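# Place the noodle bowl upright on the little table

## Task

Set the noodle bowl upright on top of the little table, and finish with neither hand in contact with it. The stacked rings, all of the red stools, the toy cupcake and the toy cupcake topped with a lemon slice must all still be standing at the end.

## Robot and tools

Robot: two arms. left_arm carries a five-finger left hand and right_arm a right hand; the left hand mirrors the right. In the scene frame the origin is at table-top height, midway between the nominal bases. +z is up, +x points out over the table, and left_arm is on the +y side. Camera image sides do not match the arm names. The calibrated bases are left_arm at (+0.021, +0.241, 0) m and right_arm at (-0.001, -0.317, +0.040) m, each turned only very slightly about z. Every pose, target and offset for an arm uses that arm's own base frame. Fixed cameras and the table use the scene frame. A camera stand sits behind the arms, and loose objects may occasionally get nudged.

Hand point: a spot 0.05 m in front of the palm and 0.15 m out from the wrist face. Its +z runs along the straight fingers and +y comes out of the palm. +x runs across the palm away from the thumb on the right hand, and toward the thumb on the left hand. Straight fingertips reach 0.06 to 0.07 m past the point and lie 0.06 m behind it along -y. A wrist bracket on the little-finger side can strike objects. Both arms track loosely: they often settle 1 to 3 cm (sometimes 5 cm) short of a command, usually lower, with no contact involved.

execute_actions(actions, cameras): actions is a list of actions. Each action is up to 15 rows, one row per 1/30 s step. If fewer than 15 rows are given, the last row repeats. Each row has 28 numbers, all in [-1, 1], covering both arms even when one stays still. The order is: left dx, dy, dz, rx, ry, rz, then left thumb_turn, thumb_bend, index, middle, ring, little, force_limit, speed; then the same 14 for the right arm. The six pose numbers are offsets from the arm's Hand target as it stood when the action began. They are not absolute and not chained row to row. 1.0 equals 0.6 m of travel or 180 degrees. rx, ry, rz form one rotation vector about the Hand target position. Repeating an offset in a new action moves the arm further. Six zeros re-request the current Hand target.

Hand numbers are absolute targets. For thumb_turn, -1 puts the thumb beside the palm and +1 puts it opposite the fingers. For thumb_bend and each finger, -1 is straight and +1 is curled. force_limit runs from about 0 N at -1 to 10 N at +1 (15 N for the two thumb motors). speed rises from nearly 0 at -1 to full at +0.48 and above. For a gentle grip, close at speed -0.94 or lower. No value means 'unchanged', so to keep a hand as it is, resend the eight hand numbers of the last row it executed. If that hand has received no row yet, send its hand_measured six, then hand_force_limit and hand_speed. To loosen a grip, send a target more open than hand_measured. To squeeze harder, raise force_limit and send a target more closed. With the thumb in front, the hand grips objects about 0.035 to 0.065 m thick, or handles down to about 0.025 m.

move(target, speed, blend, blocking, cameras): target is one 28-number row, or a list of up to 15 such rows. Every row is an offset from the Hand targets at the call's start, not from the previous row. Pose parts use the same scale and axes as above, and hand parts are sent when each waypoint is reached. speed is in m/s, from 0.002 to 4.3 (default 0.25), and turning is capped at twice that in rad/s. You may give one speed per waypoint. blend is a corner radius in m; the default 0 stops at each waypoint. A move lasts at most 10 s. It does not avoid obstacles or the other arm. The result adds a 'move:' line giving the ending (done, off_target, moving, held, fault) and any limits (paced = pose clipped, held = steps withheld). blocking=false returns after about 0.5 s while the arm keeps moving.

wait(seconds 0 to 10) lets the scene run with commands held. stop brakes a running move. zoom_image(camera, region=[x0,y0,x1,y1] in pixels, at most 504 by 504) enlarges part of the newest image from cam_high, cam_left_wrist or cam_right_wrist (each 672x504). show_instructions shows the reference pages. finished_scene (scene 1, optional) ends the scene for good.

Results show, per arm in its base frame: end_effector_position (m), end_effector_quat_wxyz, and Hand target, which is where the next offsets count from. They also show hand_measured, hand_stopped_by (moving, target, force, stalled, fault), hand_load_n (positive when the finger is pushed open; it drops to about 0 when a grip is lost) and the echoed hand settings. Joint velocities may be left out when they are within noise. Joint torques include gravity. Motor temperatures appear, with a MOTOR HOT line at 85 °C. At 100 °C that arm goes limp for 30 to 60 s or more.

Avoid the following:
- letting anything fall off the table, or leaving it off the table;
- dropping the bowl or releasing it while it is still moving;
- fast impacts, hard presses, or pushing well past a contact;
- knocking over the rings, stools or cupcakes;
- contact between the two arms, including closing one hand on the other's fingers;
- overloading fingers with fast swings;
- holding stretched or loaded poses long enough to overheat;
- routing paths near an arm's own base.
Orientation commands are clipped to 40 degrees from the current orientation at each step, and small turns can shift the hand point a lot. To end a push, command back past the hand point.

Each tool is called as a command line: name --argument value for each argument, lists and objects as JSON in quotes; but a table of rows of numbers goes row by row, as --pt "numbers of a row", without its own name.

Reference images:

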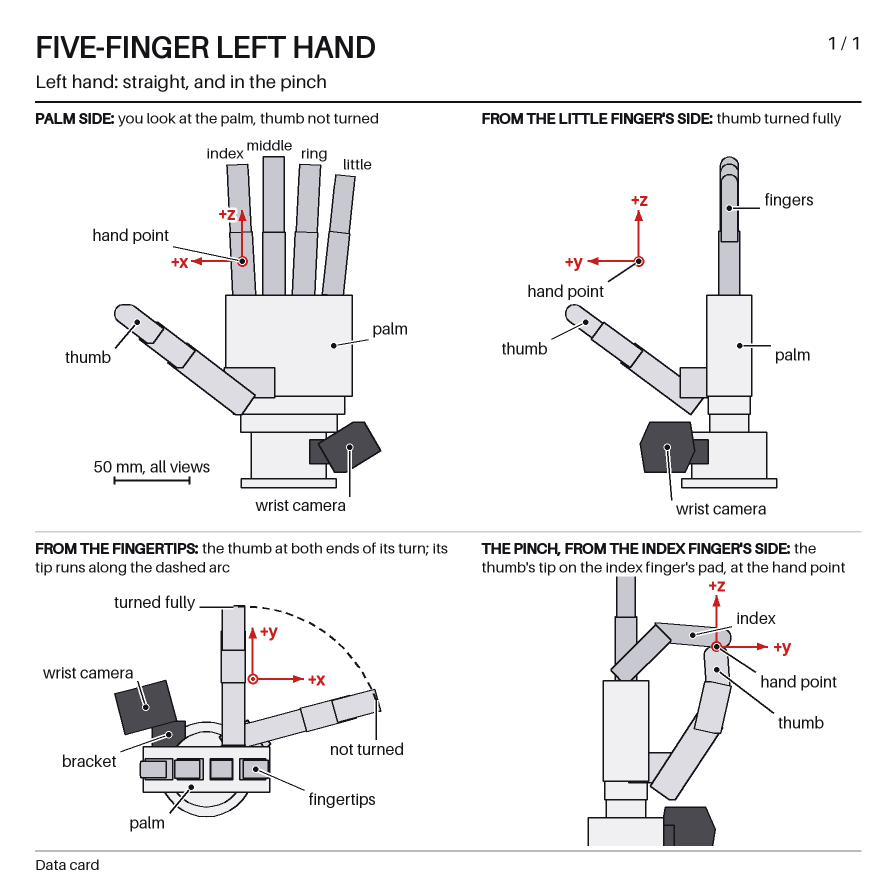

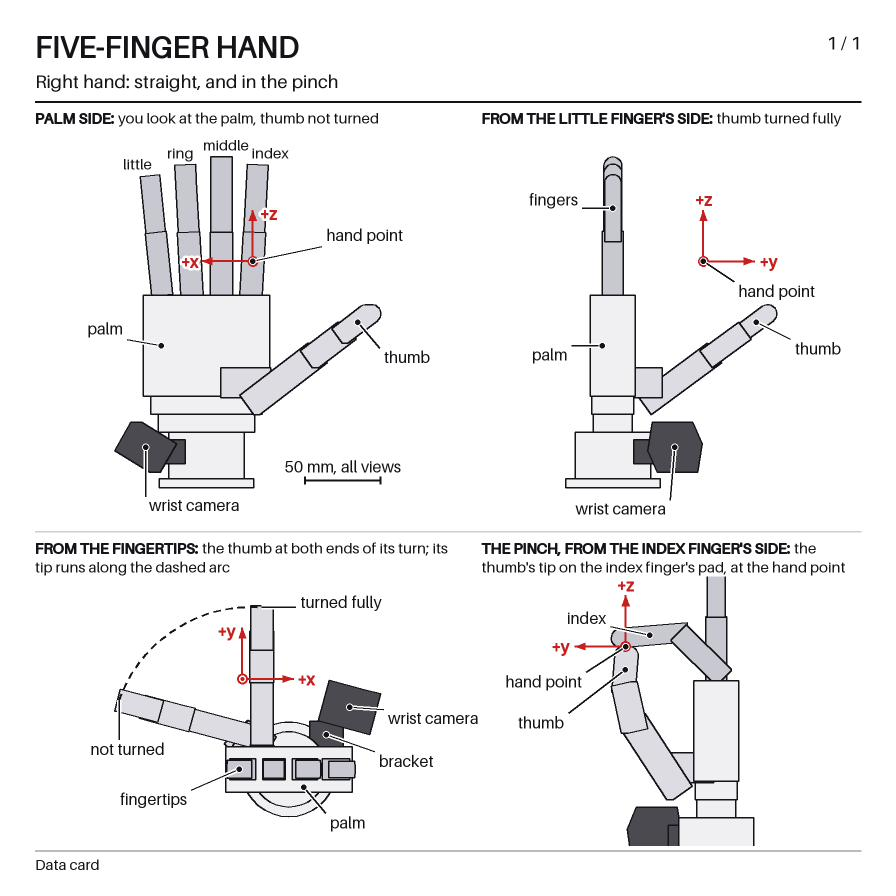

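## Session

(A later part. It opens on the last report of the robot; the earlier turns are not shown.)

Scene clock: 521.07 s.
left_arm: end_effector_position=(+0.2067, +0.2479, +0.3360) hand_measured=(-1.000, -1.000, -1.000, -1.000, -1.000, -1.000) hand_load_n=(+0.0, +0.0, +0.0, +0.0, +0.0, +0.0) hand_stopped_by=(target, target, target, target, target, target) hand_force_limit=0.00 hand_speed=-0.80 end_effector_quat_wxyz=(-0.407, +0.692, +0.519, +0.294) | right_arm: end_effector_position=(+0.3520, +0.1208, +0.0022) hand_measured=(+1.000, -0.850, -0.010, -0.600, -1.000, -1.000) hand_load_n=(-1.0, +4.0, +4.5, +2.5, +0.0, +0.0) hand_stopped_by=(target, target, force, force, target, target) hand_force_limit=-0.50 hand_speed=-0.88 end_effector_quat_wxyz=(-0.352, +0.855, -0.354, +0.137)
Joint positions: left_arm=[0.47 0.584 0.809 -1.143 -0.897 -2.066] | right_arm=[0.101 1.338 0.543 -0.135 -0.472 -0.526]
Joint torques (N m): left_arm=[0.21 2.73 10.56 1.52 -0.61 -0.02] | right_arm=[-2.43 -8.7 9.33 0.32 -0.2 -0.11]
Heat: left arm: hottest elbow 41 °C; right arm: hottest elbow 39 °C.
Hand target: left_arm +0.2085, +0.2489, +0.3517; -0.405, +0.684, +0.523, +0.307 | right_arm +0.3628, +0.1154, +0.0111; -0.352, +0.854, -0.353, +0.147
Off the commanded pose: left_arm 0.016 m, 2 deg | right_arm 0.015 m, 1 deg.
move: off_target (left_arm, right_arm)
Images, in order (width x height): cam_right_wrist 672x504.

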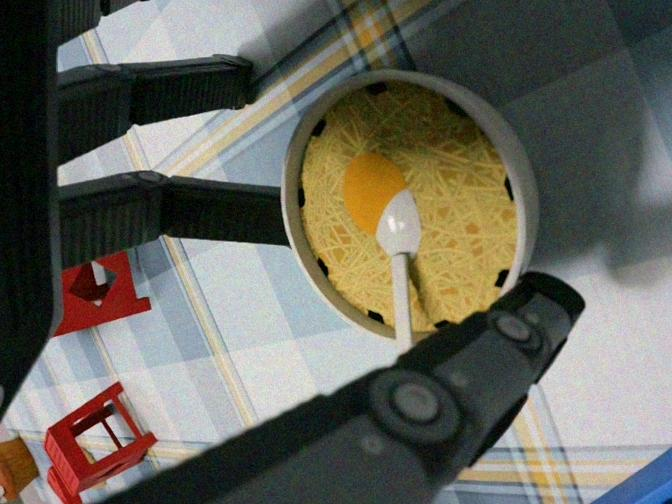

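move --target '[0,0,0,0,0,0,-1,-1,-1,-1,-1,-1,0,-0.8,0,0,0.003,0,0,0,1,-0.85,0.1,0.15,-1,-1,-0.1,-0.85]' --speed 0.05 --cameras '["cam_right_wrist"]'

Scene clock: 529.27 s.
left_arm: end_effector_position=(+0.2067, +0.2479, +0.3360) hand_measured=(-1.000, -1.000, -1.000, -1.000, -1.000, -1.000) hand_load_n=(+0.0, +0.0, +0.0, +0.0, +0.0, +0.0) hand_stopped_by=(target, target, target, target, target, target) hand_force_limit=0.00 hand_speed=-0.80 end_effector_quat_wxyz=(-0.407, +0.692, +0.519, +0.294) | right_arm: end_effector_position=(+0.3486, +0.1194, +0.0025) hand_measured=(+1.000, -0.852, -0.010, -0.060, -1.000, -1.000) hand_load_n=(+0.5, +6.0, +1.5, +7.0, +0.0, +0.0) hand_stopped_by=(target, target, force, force, target, target) hand_force_limit=-0.10 hand_speed=-0.85 end_effector_quat_wxyz=(-0.349, +0.856, -0.357, +0.132)
Joint positions: left_arm=[0.47 0.584 0.809 -1.143 -0.897 -2.066] | right_arm=[0.098 1.332 0.543 -0.155 -0.472 -0.527]
Joint torques (N m): left_arm=[0.44 2.9 10.66 1.51 -0.6 -0.05] | right_arm=[-2.2 -7.47 9.74 0.87 -0.22 -0.1]
Heat: left arm: hottest elbow 41 °C; right arm: hottest elbow 39 °C.
Hand target: left_arm +0.2085, +0.2489, +0.3517; -0.405, +0.684, +0.523, +0.307 | right_arm +0.3628, +0.1153, +0.0128; -0.352, +0.854, -0.354, +0.147
Off the commanded pose: left_arm 0.016 m, 2 deg | right_arm 0.018 m, 2 deg.
move: off_target (left_arm, right_arm)
Images, in order (width x height): cam_right_wrist 672x504.

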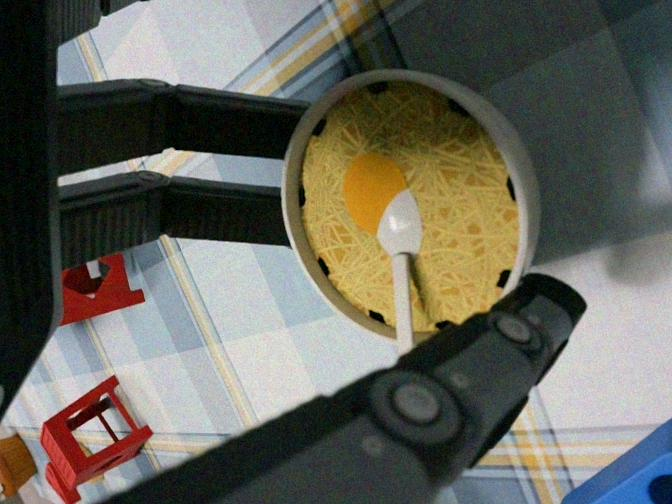

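move --pt "0 0 0 0 0 0 -1 -1 -1 -1 -1 -1 0 -0.8 0 0 0.0 0 0 0 1 -0.85 0.15 0.15 -1 -1 -0.1 -0.85" --pt "0 0 0 0 0 0 -1 -1 -1 -1 -1 -1 0 -0.8 -0.01 0 0.08 0 0 0 1 -0.85 0.15 0.15 -1 -1 -0.1 -0.85" --speed 0.05 --cameras '["cam_right_wrist", "cam_high"]'

Scene clock: 541.13 s.
left_arm: end_effector_position=(+0.2067, +0.2479, +0.3360) hand_measured=(-1.000, -1.000, -1.000, -1.000, -1.000, -1.000) hand_load_n=(-0.5, +0.0, +0.0, +0.0, +0.0, +0.0) hand_stopped_by=(target, target, target, target, target, target) hand_force_limit=0.00 hand_speed=-0.80 end_effector_quat_wxyz=(-0.407, +0.692, +0.519, +0.294) | right_arm: end_effector_position=(+0.3285, +0.1171, +0.0347) hand_measured=(+1.000, -0.852, +0.000, -0.060, -1.000, -1.000) hand_load_n=(-0.5, +7.0, +5.0, +4.0, +0.0, +0.0) hand_stopped_by=(target, target, force, force, target, target) hand_force_limit=-0.10 hand_speed=-0.85 end_effector_quat_wxyz=(-0.340, +0.859, -0.363, +0.117)
Joint positions: left_arm=[0.47 0.584 0.809 -1.143 -0.897 -2.066] | right_arm=[0.098 1.208 0.564 -0.337 -0.47 -0.527]
Joint torques (N m): left_arm=[0.09 2.61 10.5 1.62 -0.62 -0.05] | right_arm=[-1.96 -8.12 13.08 0.69 -0.28 -0.07]
Heat: left arm: hottest elbow 41 °C; right arm: hottest elbow 39 °C.
Hand target: left_arm +0.2085, +0.2489, +0.3517; -0.405, +0.684, +0.523, +0.307 | right_arm +0.3569, +0.1154, +0.0610; -0.353, +0.854, -0.354, +0.148
Off the commanded pose: left_arm 0.016 m, 2 deg | right_arm 0.039 m, 4 deg.
move: off_target (left_arm, right_arm)
Images, in order (width x height): cam_high 672x504, cam_right_wrist 672x504.

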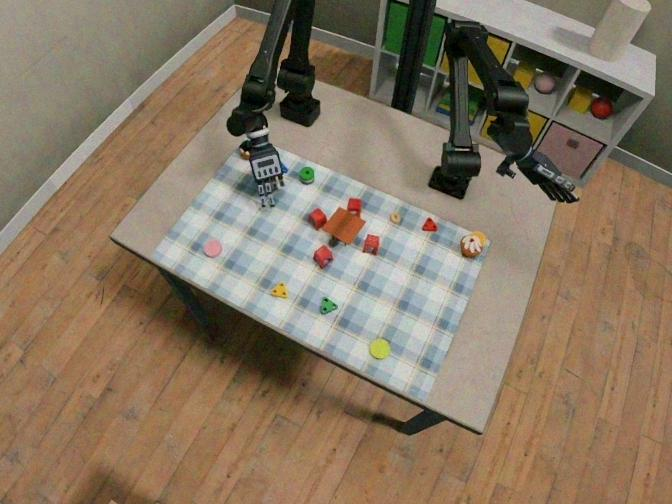

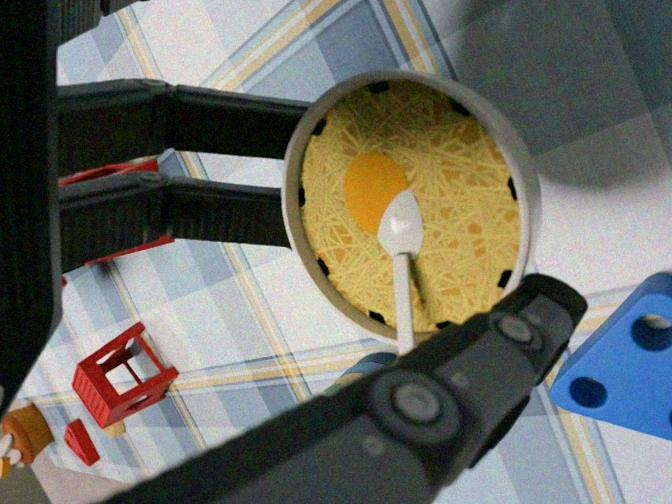

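move --pt "0 0 0 0 0 0 -1 -1 -1 -1 -1 -1 0 -0.8 0 0 0.12 0 0 0 1 -0.85 0.15 0.15 -1 -1 -0.1 -0.85" --pt "0 0 0 0 0 0 -1 -1 -1 -1 -1 -1 0 -0.8 0.04 0.30 0.135 0 0 0 1 -0.85 0.15 0.15 -1 -1 -0.1 -0.85" --speed 0.12 --blend '[0.02, 0]' --cameras '["cam_right_wrist", "cam_high"]'

Scene clock: 562.70 s.
left_arm: end_effector_position=(+0.2067, +0.2479, +0.3360) hand_measured=(-1.000, -1.000, -1.000, -1.000, -1.000, -1.000) hand_load_n=(+0.0, +0.0, +0.0, +0.0, +0.0, +0.0) hand_stopped_by=(target, target, target, target, target, target) hand_force_limit=0.00 hand_speed=-0.80 end_effector_quat_wxyz=(-0.407, +0.692, +0.519, +0.294) | right_arm: end_effector_position=(+0.3559, +0.2754, +0.1118) hand_measured=(+1.000, -0.852, +0.000, -0.060, -1.000, -1.000) hand_load_n=(-0.5, +7.5, +5.0, +4.0, +0.0, +0.0) hand_stopped_by=(target, target, force, force, target, target) hand_force_limit=-0.10 hand_speed=-0.85 end_effector_quat_wxyz=(-0.324, +0.866, -0.360, +0.128)
Joint positions: left_arm=[0.47 0.584 0.809 -1.143 -0.897 -2.066] | right_arm=[0.545 1.288 0.86 -0.449 -0.165 -0.178]
Joint torques (N m): left_arm=[0.38 2.96 10.7 1.58 -0.57 -0.05] | right_arm=[-0.5 -9.05 14.93 1.62 0.01 0.12]
Heat: left arm: hottest elbow 41 °C; right arm: hottest elbow 41 °C.
Hand target: left_arm +0.2085, +0.2489, +0.3517; -0.405, +0.684, +0.523, +0.307 | right_arm +0.3808, +0.2954, +0.1418; -0.352, +0.854, -0.353, +0.147
Off the commanded pose: left_arm 0.016 m, 2 deg | right_arm 0.044 m, 4 deg.
move: off_target (left_arm, right_arm)
Images, in order (width x height): cam_high 672x504, cam_right_wrist 672x504.

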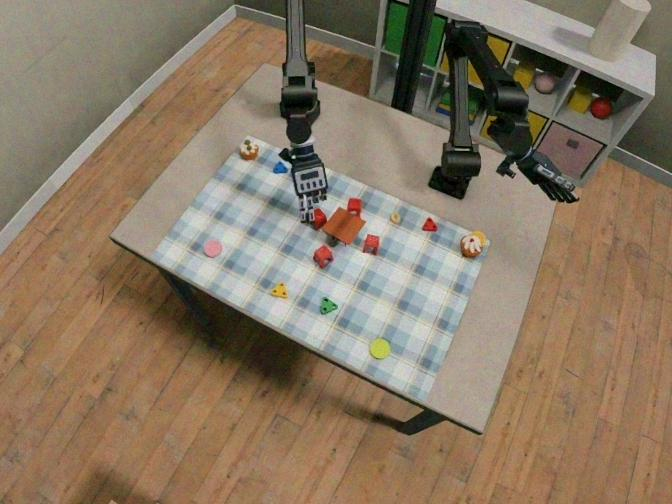

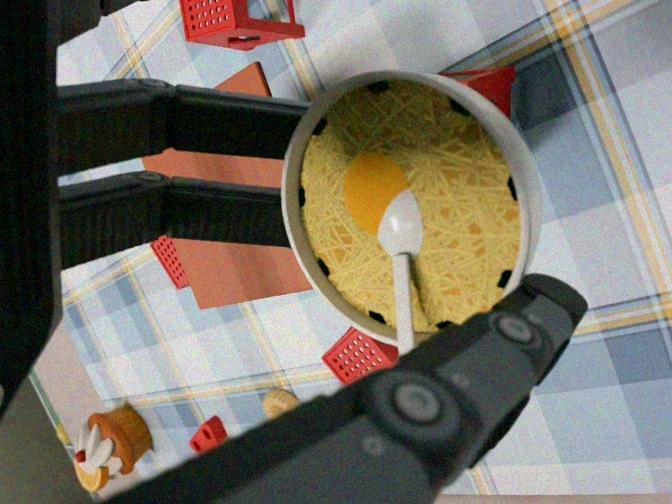

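zoom_image --camera "cam_right_wrist" --region '[130, 40, 430, 390]'

zoom_image --camera "cam_high" --region '[270, 150, 410, 280]'

Scaled by 1.440.

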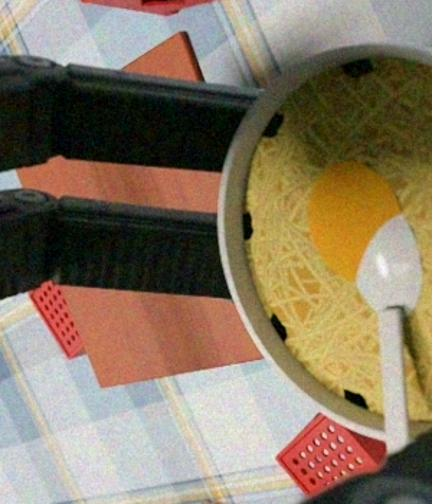

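Scaled by 3.600.

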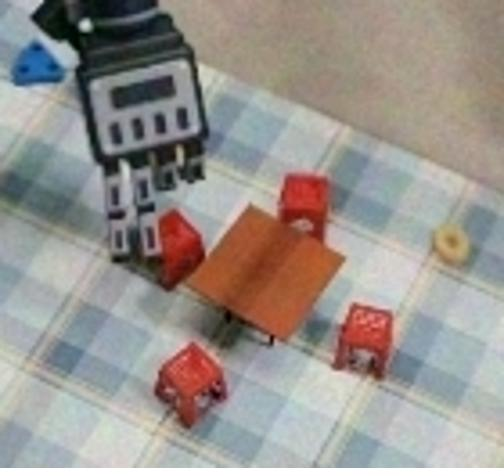

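move --target '[0,0,0,0,0,0,-1,-1,-1,-1,-1,-1,0,-0.8,0.03,0.155,0.02,0.0157,-0.0157,0,1,-0.85,0.15,0.15,-1,-1,-0.1,-0.85]' --speed 0.1 --cameras '["cam_right_wrist", "cam_high"]'

zoom_image --camera "cam_high" --region '[280, 150, 420, 290]'

Scene clock: 609.43 s.
left_arm: end_effector_position=(+0.2067, +0.2479, +0.3360) hand_measured=(-1.000, -1.000, -1.000, -1.000, -1.000, -1.000) hand_load_n=(+0.0, +0.0, +0.0, +0.0, -0.5, +0.0) hand_stopped_by=(target, target, target, target, target, target) hand_force_limit=0.00 hand_speed=-0.80 end_effector_quat_wxyz=(-0.407, +0.692, +0.519, +0.294) | right_arm: end_effector_position=(+0.3774, +0.3638, +0.1212) hand_measured=(+1.000, -0.852, +0.000, -0.060, -1.000, -1.000) hand_load_n=(-0.5, +7.5, +5.0, +4.0, +0.0, +0.0) hand_stopped_by=(target, target, force, force, target, target) hand_force_limit=-0.10 hand_speed=-0.85 end_effector_quat_wxyz=(-0.349, +0.856, -0.354, +0.145)
Joint positions: left_arm=[0.47 0.584 0.809 -1.143 -0.897 -2.066] | right_arm=[0.693 1.426 0.995 -0.366 -0.065 -0.067]
Joint torques (N m): left_arm=[0.44 2.9 10.51 1.54 -0.6 -0.06] | right_arm=[0.21 -10.99 15.3 1.77 0.11 0.13]
Motor temperatures (°C): left_arm=[27 31 41 26 28 28] | right_arm=[34 30 48 29 26 24]
Heat: left arm: hottest elbow 41 °C; right arm: hottest elbow 48 °C.
Hand target: left_arm +0.2085, +0.2489, +0.3517; -0.405, +0.684, +0.523, +0.307 | right_arm +0.3988, +0.3883, +0.1538; -0.382, +0.841, -0.348, +0.160
Off the commanded pose: left_arm 0.016 m, 2 deg | right_arm 0.046 m, 5 deg.
move: off_target (left_arm, right_arm)
Images, in order (width x height): cam_high 672x504, cam_right_wrist 672x504.

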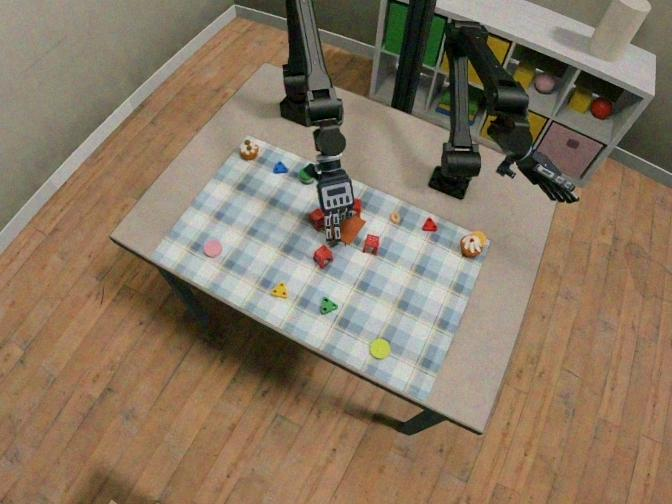

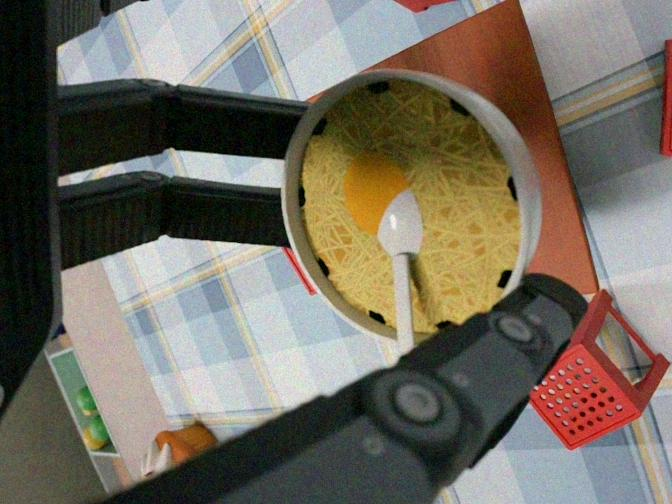

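Scaled by 3.600.

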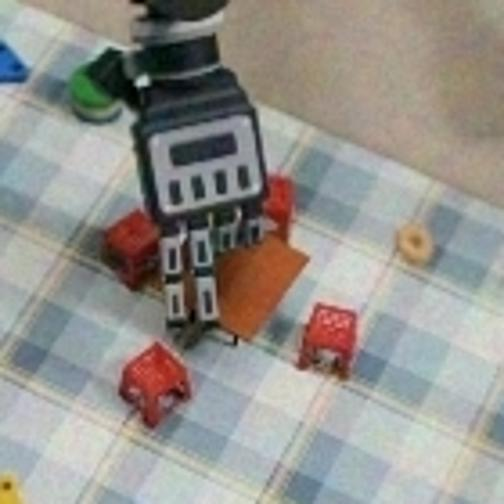

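zoom_image --camera "cam_right_wrist" --region '[270, 230, 630, 500]'

Scaled by 1.400.

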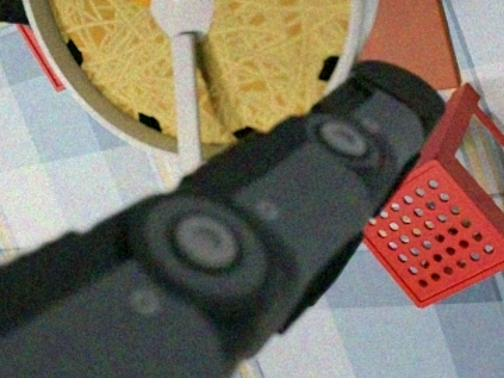

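move --target '[0,0,0,0,0,0,-1,-1,-1,-1,-1,-1,0,-0.8,0.005,0.037,-0.033,0,0,0,1,-0.85,0.15,0.15,-1,-1,-0.1,-0.85]' --speed 0.06 --cameras '["cam_right_wrist", "cam_high"]'

zoom_image --camera "cam_high" --region '[280, 150, 420, 290]'

Scene clock: 647.00 s.
left_arm: end_effector_position=(+0.2067, +0.2479, +0.3360) hand_measured=(-1.000, -1.000, -1.000, -1.000, -1.000, -1.000) hand_load_n=(-0.5, +0.0, +0.0, +0.0, +0.0, +0.0) hand_stopped_by=(target, target, target, target, target, target) hand_force_limit=0.00 hand_speed=-0.80 end_effector_quat_wxyz=(-0.407, +0.692, +0.519, +0.294) | right_arm: end_effector_position=(+0.3813, +0.3851, +0.1026) hand_measured=(+1.000, -0.852, +0.000, -0.060, -1.000, -1.000) hand_load_n=(-0.5, +7.0, +5.0, +4.5, +0.0, +0.0) hand_stopped_by=(target, target, force, force, target, target) hand_force_limit=-0.10 hand_speed=-0.85 end_effector_quat_wxyz=(-0.349, +0.856, -0.354, +0.146)
Joint positions: left_arm=[0.47 0.584 0.809 -1.143 -0.897 -2.066] | right_arm=[0.725 1.491 1.009 -0.314 -0.041 -0.046]
Joint torques (N m): left_arm=[0.56 3.31 10.62 1.55 -0.59 -0.03] | right_arm=[0.56 -11.05 14.99 1.76 0.08 0.14]
Heat: left arm: hottest elbow 42 °C; right arm: hottest elbow 50 °C.
Hand target: left_arm +0.2085, +0.2489, +0.3517; -0.405, +0.684, +0.523, +0.307 | right_arm +0.4018, +0.4107, +0.1340; -0.382, +0.841, -0.348, +0.160
Off the commanded pose: left_arm 0.016 m, 2 deg | right_arm 0.045 m, 4 deg.
move: off_target (left_arm, right_arm)
Images, in order (width x height): cam_high 672x504, cam_right_wrist 672x504.

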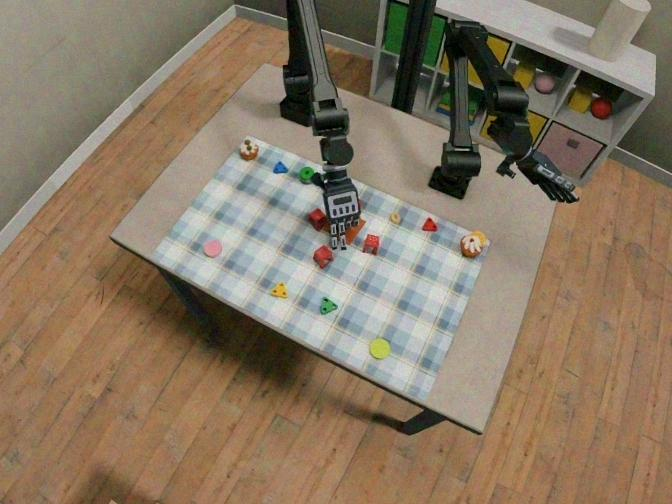

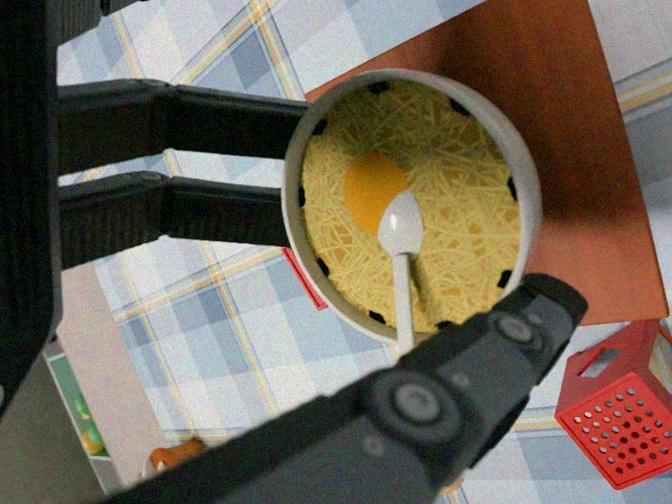

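Scaled by 3.600.

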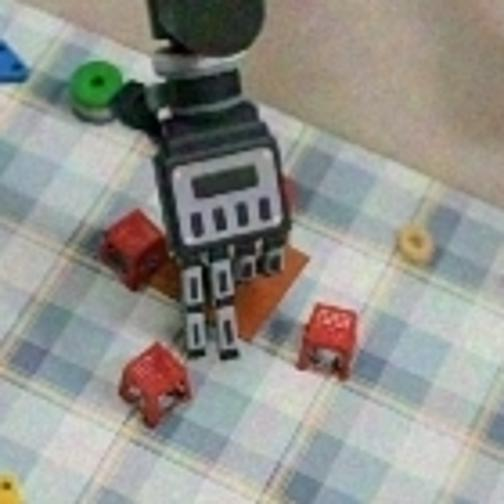

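move --target '[0,0,0,0,0,0,-1,-1,-1,-1,-1,-1,0,-0.8,-0.003,0.013,-0.02,0,0,0,1,-0.85,0.15,0.15,-1,-1,-0.1,-0.85]' --speed 0.05 --cameras '["cam_right_wrist"]'

Scene clock: 687.87 s.
left_arm: end_effector_position=(+0.2067, +0.2479, +0.3360) hand_measured=(-1.000, -1.000, -1.000, -1.000, -1.000, -1.000) hand_load_n=(+0.0, +0.0, +0.0, +0.0, +0.0, +0.0) hand_stopped_by=(target, target, target, target, target, target) hand_force_limit=0.00 hand_speed=-0.80 end_effector_quat_wxyz=(-0.407, +0.692, +0.519, +0.294) | right_arm: end_effector_position=(+0.3821, +0.3940, +0.0933) hand_measured=(+1.000, -0.852, +0.000, -0.060, -1.000, -1.000) hand_load_n=(-0.5, +7.5, +5.0, +4.0, +0.0, +0.0) hand_stopped_by=(target, target, force, force, target, target) hand_force_limit=-0.10 hand_speed=-0.85 end_effector_quat_wxyz=(-0.351, +0.855, -0.353, +0.147)
Joint positions: left_arm=[0.47 0.584 0.809 -1.143 -0.897 -2.066] | right_arm=[0.739 1.518 1.009 -0.282 -0.029 -0.036]
Joint torques (N m): left_arm=[0.5 3.25 10.62 1.61 -0.59 -0.05] | right_arm=[-0.09 -11.99 14.2 1.89 0.14 0.18]
Motor temperatures (°C): left_arm=[27 31 42 26 28 28] | right_arm=[34 31 54 29 26 24]
Heat: left arm: hottest elbow 42 °C; right arm: hottest elbow 54 °C.
Hand target: left_arm +0.2085, +0.2489, +0.3517; -0.405, +0.684, +0.523, +0.307 | right_arm +0.4000, +0.4184, +0.1222; -0.382, +0.841, -0.348, +0.160
Off the commanded pose: left_arm 0.016 m, 2 deg | right_arm 0.042 m, 4 deg.
move: off_target (left_arm, right_arm)
Images, in order (width x height): cam_right_wrist 672x504.

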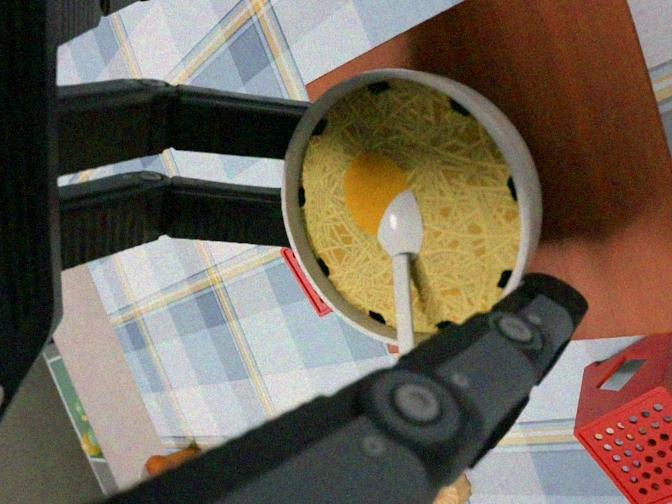

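move --target '[0,0,0,0,0,0,-1,-1,-1,-1,-1,-1,0,-0.8,-0.003,0.003,-0.018,0,0,0,1,-0.85,0.15,0.15,-1,-1,-0.1,-0.85]' --speed 0.05 --cameras '["cam_right_wrist"]'

zoom_image --camera "cam_right_wrist" --region '[250, 40, 672, 400]'

Scene clock: 697.27 s.
left_arm: end_effector_position=(+0.2067, +0.2479, +0.3360) hand_measured=(-1.000, -1.000, -1.000, -1.000, -1.000, -1.000) hand_load_n=(+0.0, +0.0, +0.0, +0.0, +0.0, +0.0) hand_stopped_by=(target, target, target, target, target, target) hand_force_limit=0.00 hand_speed=-0.80 end_effector_quat_wxyz=(-0.407, +0.692, +0.519, +0.294) | right_arm: end_effector_position=(+0.3854, +0.3997, +0.0895) hand_measured=(+1.000, -0.852, +0.000, -0.060, -1.000, -1.000) hand_load_n=(-0.5, +7.0, +5.5, +4.0, +0.0, +0.0) hand_stopped_by=(target, target, force, force, target, target) hand_force_limit=-0.10 hand_speed=-0.85 end_effector_quat_wxyz=(-0.357, +0.852, -0.352, +0.151)
Joint positions: left_arm=[0.47 0.584 0.809 -1.143 -0.897 -2.066] | right_arm=[0.744 1.533 1.009 -0.253 -0.025 -0.032]
Joint torques (N m): left_arm=[0.56 2.96 10.54 1.63 -0.59 -0.04] | right_arm=[0.03 -11.63 12.86 1.81 0.15 0.11]
Heat: left arm: hottest elbow 42 °C; right arm: hottest elbow 54 °C.
Hand target: left_arm +0.2085, +0.2489, +0.3517; -0.405, +0.684, +0.523, +0.307 | right_arm +0.3982, +0.4201, +0.1113; -0.382, +0.841, -0.348, +0.160
Off the commanded pose: left_arm 0.016 m, 2 deg | right_arm 0.033 m, 3 deg.
move: off_target (left_arm, right_arm)
Images, in order (width x height): cam_right_wrist 672x504.

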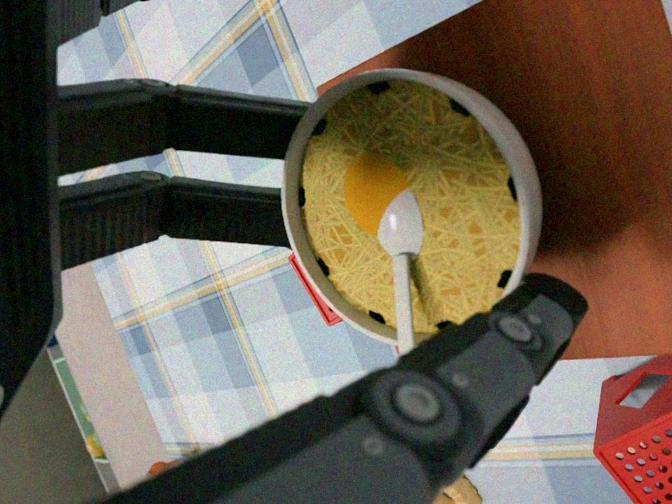

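Scaled by 1.194.

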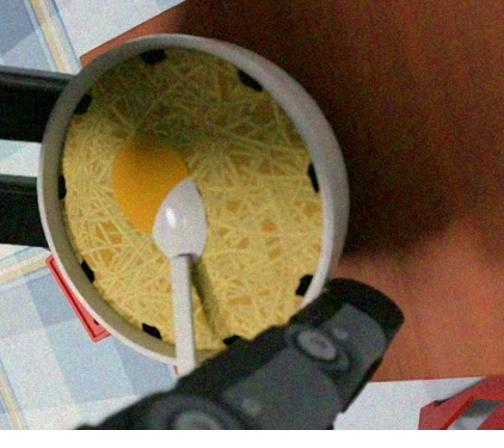

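execute_actions --actions '[]'

zoom_image --camera "cam_high" --region '[310, 180, 390, 270]'

Scene clock: 716.57 s.
left_arm: end_effector_position=(+0.2067, +0.2479, +0.3360) hand_measured=(-1.000, -1.000, -1.000, -1.000, -1.000, -1.000) hand_load_n=(+0.0, +0.0, +0.0, +0.0, +0.0, +0.0) hand_stopped_by=(target, target, target, target, target, target) hand_force_limit=0.00 hand_speed=-0.80 end_effector_quat_wxyz=(-0.407, +0.692, +0.519, +0.294) | right_arm: end_effector_position=(+0.3855, +0.3998, +0.0896) hand_measured=(+1.000, -0.852, +0.000, -0.060, -1.000, -1.000) hand_load_n=(-0.5, +7.0, +5.0, +4.0, +0.0, +0.0) hand_stopped_by=(target, target, force, force, target, target) hand_force_limit=-0.10 hand_speed=-0.85 end_effector_quat_wxyz=(-0.357, +0.852, -0.353, +0.151)
Joint positions: left_arm=[0.47 0.584 0.809 -1.143 -0.897 -2.066] | right_arm=[0.744 1.533 1.009 -0.252 -0.025 -0.032]
Joint velocities: within noise
Joint torques (N m): left_arm=[0.62 3.19 10.65 1.62 -0.62 -0.04] | right_arm=[0.38 -11.87 12.71 2.03 0.11 0.14]
Motor temperatures (°C): left_arm=[27 31 42 26 28 28] | right_arm=[34 31 53 29 26 24]
Heat: left arm: hottest elbow 42 °C; right arm: hottest elbow 53 °C.
Hand target: left_arm +0.2085, +0.2489, +0.3517; -0.405, +0.684, +0.523, +0.307 | right_arm +0.3982, +0.4202, +0.1113; -0.382, +0.841, -0.348, +0.160
Off the commanded pose: left_arm 0.016 m, 2 deg | right_arm 0.032 m, 3 deg.

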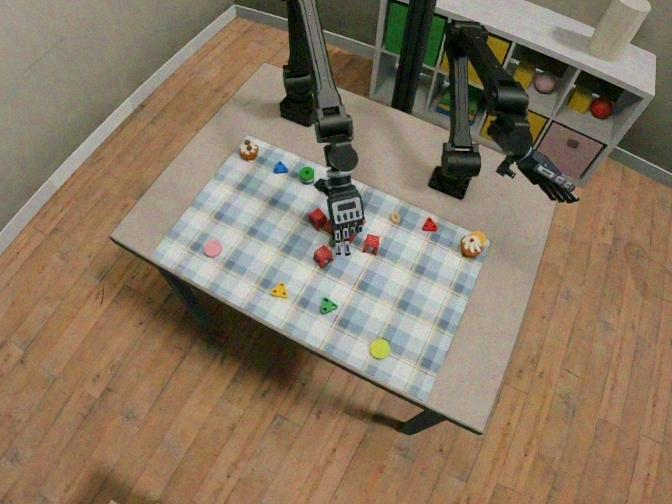

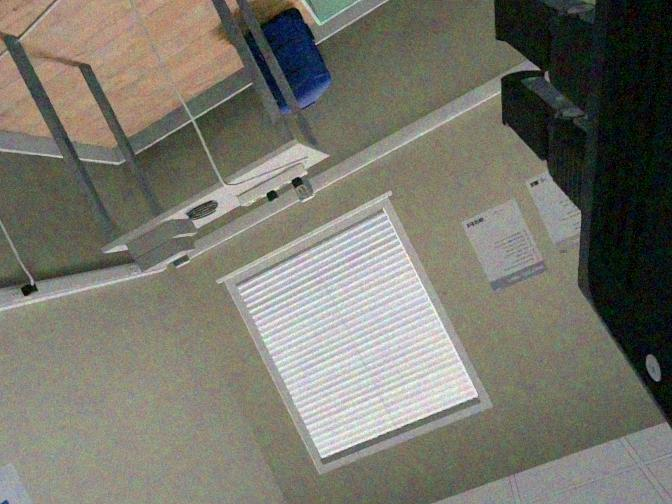

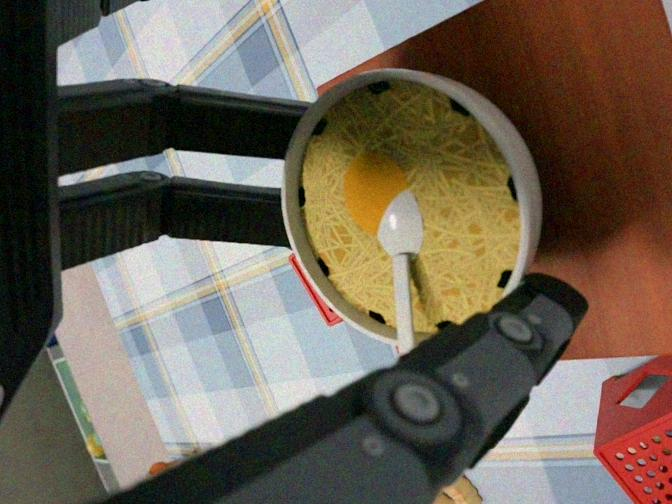

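Scaled by 5.600.

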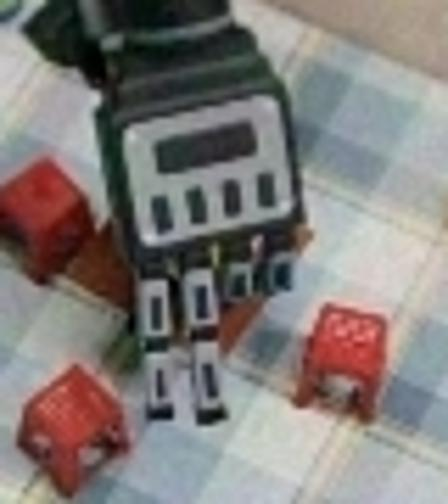

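move --target '[0,0,0,0,0,0,-1,-1,-1,-1,-1,-1,0,-0.8,-0.015,-0.01,-0.002,0,0,0,1,-0.85,0.15,0.15,-1,-1,-0.1,-0.85]' --speed 0.05 --cameras '["cam_right_wrist"]'

Scene clock: 730.07 s.
left_arm: end_effector_position=(+0.2067, +0.2479, +0.3360) hand_measured=(-1.000, -1.000, -1.000, -1.000, -1.000, -1.000) hand_load_n=(-0.5, +0.0, +0.0, +0.0, +0.0, +0.0) hand_stopped_by=(target, target, target, target, target, target) hand_force_limit=0.00 hand_speed=-0.80 end_effector_quat_wxyz=(-0.407, +0.692, +0.519, +0.294) | right_arm: end_effector_position=(+0.3857, +0.4022, +0.0907) hand_measured=(+1.000, -0.852, +0.000, -0.060, -1.000, -1.000) hand_load_n=(-0.5, +7.5, +5.0, +4.5, +0.0, +0.0) hand_stopped_by=(target, target, force, force, target, target) hand_force_limit=-0.10 hand_speed=-0.85 end_effector_quat_wxyz=(-0.360, +0.851, -0.352, +0.152)
Joint positions: left_arm=[0.47 0.584 0.809 -1.143 -0.897 -2.066] | right_arm=[0.747 1.533 1.009 -0.245 -0.022 -0.03]
Joint torques (N m): left_arm=[0.32 3.19 10.62 1.61 -0.61 -0.01] | right_arm=[0.03 -14.51 10.32 1.89 0.09 0.17]
Heat: left arm: hottest elbow 42 °C; right arm: hottest elbow 52 °C.
Hand target: left_arm +0.2085, +0.2489, +0.3517; -0.405, +0.684, +0.523, +0.307 | right_arm +0.3892, +0.4142, +0.1101; -0.382, +0.841, -0.348, +0.160
Off the commanded pose: left_arm 0.016 m, 2 deg | right_arm 0.023 m, 3 deg.
move: off_target (left_arm, right_arm)
Images, in order (width x height): cam_right_wrist 672x504.

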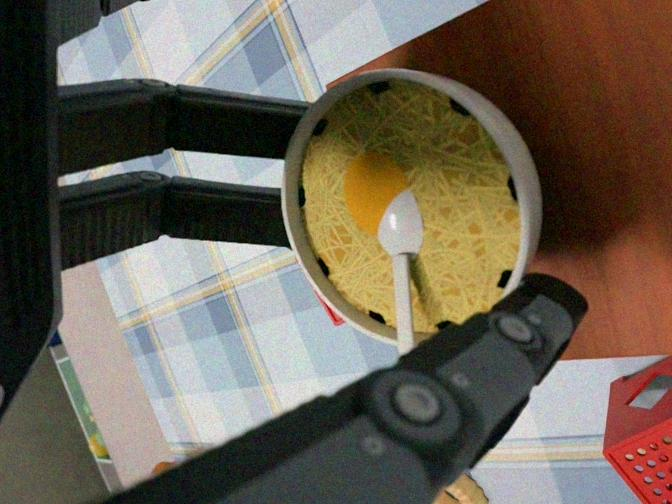

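move --target '[0,0,0,0,0,0,-1,-1,-1,-1,-1,-1,0,-0.8,-0.012,-0.017,-0.012,-0.004,0.004,0,1,-0.85,0.15,0.15,-1,-1,-0.1,-0.85]' --speed 0.05 --cameras '["cam_right_wrist"]'

Scene clock: 738.70 s.
left_arm: end_effector_position=(+0.2067, +0.2479, +0.3360) hand_measured=(-1.000, -1.000, -1.000, -1.000, -1.000, -1.000) hand_load_n=(+0.0, +0.0, +0.0, +0.0, +0.0, +0.0) hand_stopped_by=(target, target, target, target, target, target) hand_force_limit=0.00 hand_speed=-0.80 end_effector_quat_wxyz=(-0.407, +0.692, +0.519, +0.294) | right_arm: end_effector_position=(+0.3802, +0.3971, +0.0853) hand_measured=(+1.000, -0.852, +0.000, -0.060, -1.000, -1.000) hand_load_n=(-0.5, +7.5, +5.5, +4.5, +0.0, -0.5) hand_stopped_by=(target, target, force, force, target, target) hand_force_limit=-0.10 hand_speed=-0.85 end_effector_quat_wxyz=(-0.355, +0.853, -0.353, +0.150)
Joint positions: left_arm=[0.47 0.584 0.809 -1.143 -0.897 -2.066] | right_arm=[0.747 1.527 0.991 -0.244 -0.022 -0.03]
Joint torques (N m): left_arm=[0.26 2.49 10.54 1.58 -0.58 -0.04] | right_arm=[-0.97 -14.39 9.26 1.7 0 0.12]
Heat: left arm: hottest elbow 42 °C; right arm: hottest elbow 51 °C.
Hand target: left_arm +0.2085, +0.2489, +0.3517; -0.405, +0.684, +0.523, +0.307 | right_arm +0.3820, +0.4041, +0.1031; -0.375, +0.844, -0.349, +0.157
Off the commanded pose: left_arm 0.016 m, 2 deg | right_arm 0.019 m, 3 deg.
move: off_target (left_arm, right_arm)
Images, in order (width x height): cam_right_wrist 672x504.

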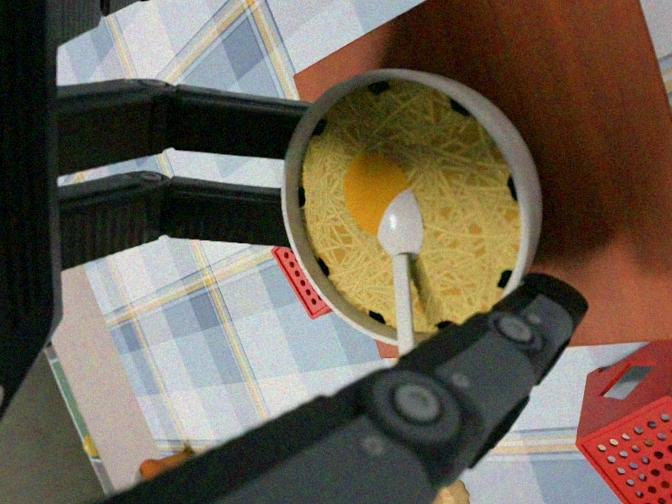

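move --target '[0,0,0,0,0,0,-1,-1,-1,-1,-1,-1,0,-0.8,0.004,0.0,-0.018,-0.003,0.003,0,1,-0.85,0.15,0.15,-1,-1,-0.1,-0.85]' --speed 0.03 --cameras '["cam_right_wrist"]'

Scene clock: 750.30 s.
left_arm: end_effector_position=(+0.2067, +0.2479, +0.3360) hand_measured=(-1.000, -1.000, -1.000, -1.000, -1.000, -1.000) hand_load_n=(+0.0, +0.0, +0.0, +0.0, +0.0, +0.5) hand_stopped_by=(target, target, target, target, target, target) hand_force_limit=0.00 hand_speed=-0.80 end_effector_quat_wxyz=(-0.407, +0.692, +0.519, +0.294) | right_arm: end_effector_position=(+0.3813, +0.3982, +0.0868) hand_measured=(+1.000, -0.852, +0.000, -0.060, -1.000, -1.000) hand_load_n=(-0.5, +7.5, +5.0, +4.0, -0.5, +0.0) hand_stopped_by=(target, target, force, force, target, target) hand_force_limit=-0.10 hand_speed=-0.85 end_effector_quat_wxyz=(-0.358, +0.851, -0.352, +0.152)
Joint positions: left_arm=[0.47 0.584 0.809 -1.143 -0.897 -2.066] | right_arm=[0.747 1.526 0.991 -0.238 -0.022 -0.03]
Joint torques (N m): left_arm=[0.56 2.84 10.71 1.5 -0.59 -0.05] | right_arm=[-1.26 -12.63 9.62 1.96 -0.07 0.07]
Heat: left arm: hottest elbow 42 °C; right arm: hottest elbow 49 °C.
Hand target: left_arm +0.2085, +0.2489, +0.3517; -0.405, +0.684, +0.523, +0.307 | right_arm +0.3844, +0.4041, +0.0922; -0.369, +0.847, -0.350, +0.154
Off the commanded pose: left_arm 0.016 m, 2 deg | right_arm 0.009 m, 1 deg.
move: off_target (left_arm)
Images, in order (width x height): cam_right_wrist 672x504.

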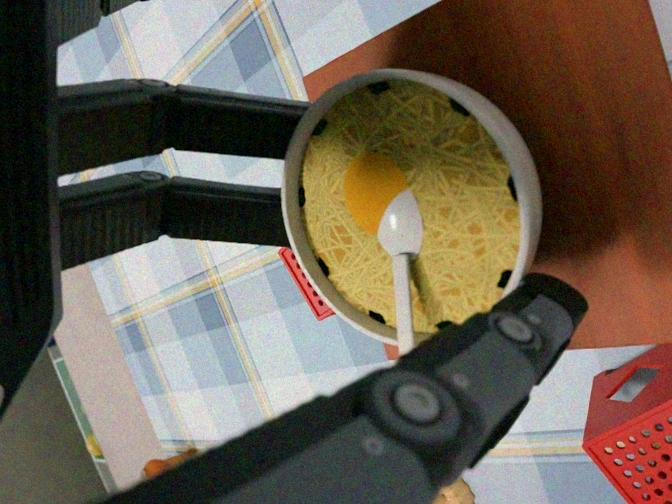

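move --target '[0,0,0,0,0,0,-1,-1,-1,-1,-1,-1,0,-0.8,-0.004,-0.004,-0.025,-0.002,0.002,0,1,-0.85,0.15,0.15,-1,-1,-0.1,-0.85]' --speed 0.03 --cameras '["cam_right_wrist"]'

Scene clock: 756.90 s.
left_arm: end_effector_position=(+0.2067, +0.2479, +0.3360) hand_measured=(-1.000, -1.000, -1.000, -1.000, -1.000, -1.000) hand_load_n=(+0.0, +0.0, +0.0, +0.5, +0.0, +0.0) hand_stopped_by=(target, target, target, target, target, target) hand_force_limit=0.00 hand_speed=-0.80 end_effector_quat_wxyz=(-0.407, +0.692, +0.519, +0.294) | right_arm: end_effector_position=(+0.3802, +0.3972, +0.0771) hand_measured=(+1.000, -0.852, +0.000, -0.060, -1.000, -1.000) hand_load_n=(+0.0, +6.5, +4.5, +4.0, +0.0, +0.0) hand_stopped_by=(target, target, force, force, target, target) hand_force_limit=-0.10 hand_speed=-0.85 end_effector_quat_wxyz=(-0.359, +0.851, -0.352, +0.152)
Joint positions: left_arm=[0.47 0.584 0.809 -1.143 -0.897 -2.066] | right_arm=[0.747 1.536 0.972 -0.207 -0.022 -0.03]
Joint torques (N m): left_arm=[0.5 3.14 10.54 1.68 -0.58 -0.03] | right_arm=[-0.62 -12.4 9.17 2.02 -0.08 0.09]
Motor temperatures (°C): left_arm=[27 31 42 26 28 28] | right_arm=[34 31 48 28 26 24]
Heat: left arm: hottest elbow 42 °C; right arm: hottest elbow 48 °C.
Hand target: left_arm +0.2085, +0.2489, +0.3517; -0.405, +0.684, +0.523, +0.307 | right_arm +0.3819, +0.4016, +0.0770; -0.365, +0.849, -0.351, +0.153
Off the commanded pose: left_arm 0.016 m, 2 deg | right_arm 0.005 m, 1 deg.
move: off_target (left_arm)
Images, in order (width x height): cam_right_wrist 672x504.

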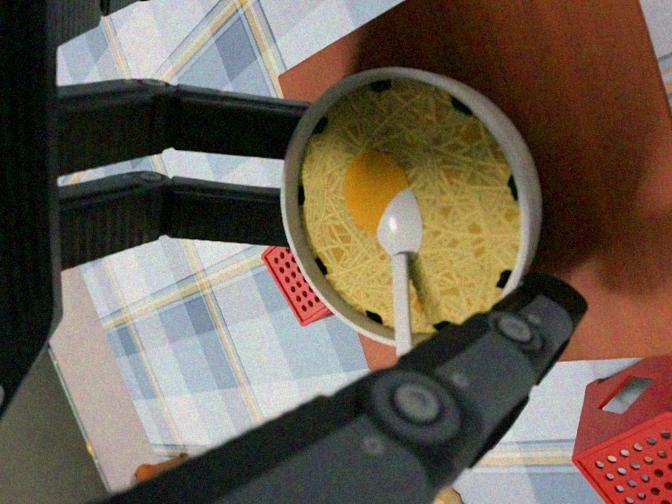

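zoom_image --camera "cam_right_wrist" --region '[400, 60, 672, 370]'

Scaled by 1.626.

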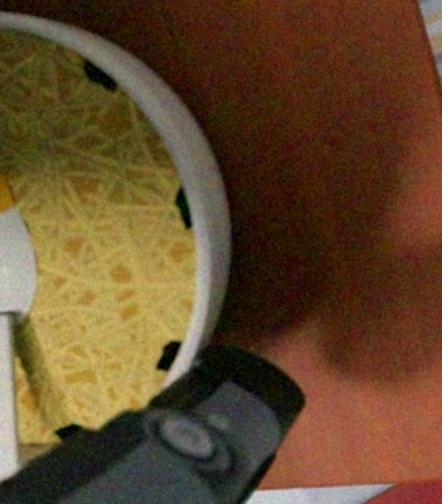

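move --target '[0,0,0,0,0,0,-1,-1,-1,-1,-1,-1,0,-0.8,0.0,0.0,-0.007,0,0,0,1,-0.85,0.15,0.15,-1,-1,-0.1,-0.85]' --speed 0.03 --cameras '["cam_right_wrist"]'

Scene clock: 776.00 s.
left_arm: end_effector_position=(+0.2067, +0.2479, +0.3360) hand_measured=(-1.000, -1.000, -1.000, -1.000, -1.000, -1.000) hand_load_n=(+0.0, +0.0, +0.0, +0.0, +0.0, +0.0) hand_stopped_by=(target, target, target, target, target, target) hand_force_limit=0.00 hand_speed=-0.80 end_effector_quat_wxyz=(-0.407, +0.692, +0.519, +0.294) | right_arm: end_effector_position=(+0.3815, +0.3983, +0.0769) hand_measured=(+1.000, -0.852, +0.000, -0.060, -1.000, -1.000) hand_load_n=(-0.5, +7.0, +4.0, +4.0, +0.0, +0.0) hand_stopped_by=(target, target, force, force, target, target) hand_force_limit=-0.10 hand_speed=-0.85 end_effector_quat_wxyz=(-0.362, +0.850, -0.351, +0.153)
Joint positions: left_arm=[0.47 0.584 0.809 -1.143 -0.897 -2.066] | right_arm=[0.747 1.537 0.97 -0.195 -0.022 -0.03]
Joint torques (N m): left_arm=[0.79 3.19 10.66 1.63 -0.61 -0.04] | right_arm=[-0.85 -11.4 8.96 1.73 -0.06 0.08]
Heat: left arm: hottest elbow 42 °C; right arm: hottest elbow 46 °C.
Hand target: left_arm +0.2085, +0.2489, +0.3517; -0.405, +0.684, +0.523, +0.307 | right_arm +0.3819, +0.4016, +0.0728; -0.365, +0.849, -0.351, +0.153
Off the commanded pose: left_arm 0.016 m, 2 deg | right_arm 0.005 m, 0 deg.
move: off_target (left_arm)
Images, in order (width x height): cam_right_wrist 672x504.

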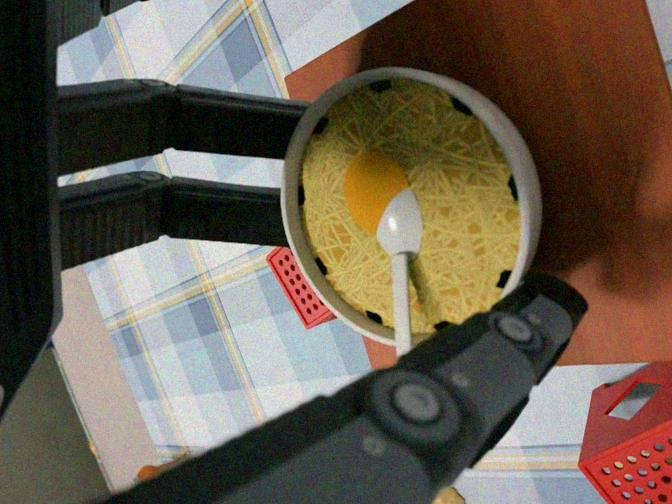

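move --target '[0,0,0,0,0,0,-1,-1,-1,-1,-1,-1,0,-0.8,0.0,0.0,0.0,0,0,0,1,-1,-0.25,-0.3,-1,-1,-0.1,-0.85]' --speed 0.03 --cameras '["cam_right_wrist"]'

Scene clock: 793.73 s.
left_arm: end_effector_position=(+0.2067, +0.2479, +0.3360) hand_measured=(-1.000, -1.000, -1.000, -1.000, -1.000, -1.000) hand_load_n=(+0.0, +0.0, +0.0, +0.0, +0.0, +0.0) hand_stopped_by=(target, target, target, target, target, target) hand_force_limit=0.00 hand_speed=-0.80 end_effector_quat_wxyz=(-0.407, +0.692, +0.519, +0.294) | right_arm: end_effector_position=(+0.3817, +0.3985, +0.0758) hand_measured=(+1.000, -1.000, -0.250, -0.300, -1.000, -1.000) hand_load_n=(+0.0, +0.0, +0.0, +0.0, +0.0, +0.0) hand_stopped_by=(target, target, target, target, target, target) hand_force_limit=-0.10 hand_speed=-0.85 end_effector_quat_wxyz=(-0.362, +0.850, -0.351, +0.153)
Joint positions: left_arm=[0.47 0.584 0.809 -1.143 -0.897 -2.066] | right_arm=[0.747 1.54 0.97 -0.193 -0.022 -0.03]
Joint torques (N m): left_arm=[0.5 3.02 10.51 1.54 -0.61 -0.03] | right_arm=[-1.14 -11.58 8.96 1.76 -0.07 0.09]
Heat: left arm: hottest elbow 42 °C; right arm: hottest elbow 45 °C.
Hand target: left_arm +0.2085, +0.2489, +0.3517; -0.405, +0.684, +0.523, +0.307 | right_arm +0.3820, +0.4016, +0.0728; -0.365, +0.849, -0.351, +0.153
Off the commanded pose: left_arm 0.016 m, 2 deg | right_arm 0.004 m, 0 deg.
move: off_target (left_arm)
Images, in order (width x height): cam_right_wrist 672x504.

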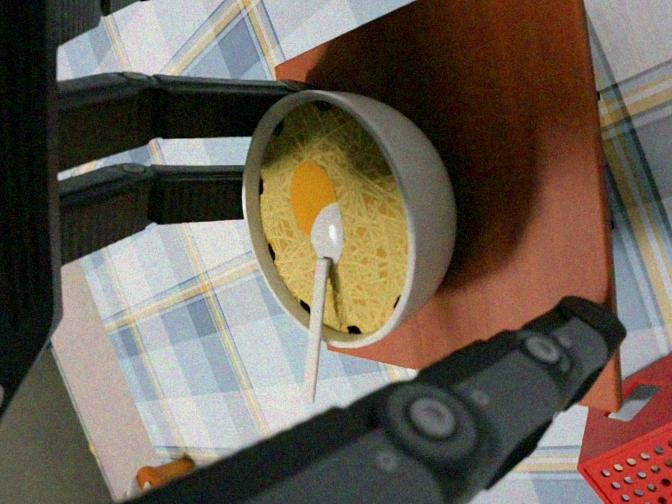

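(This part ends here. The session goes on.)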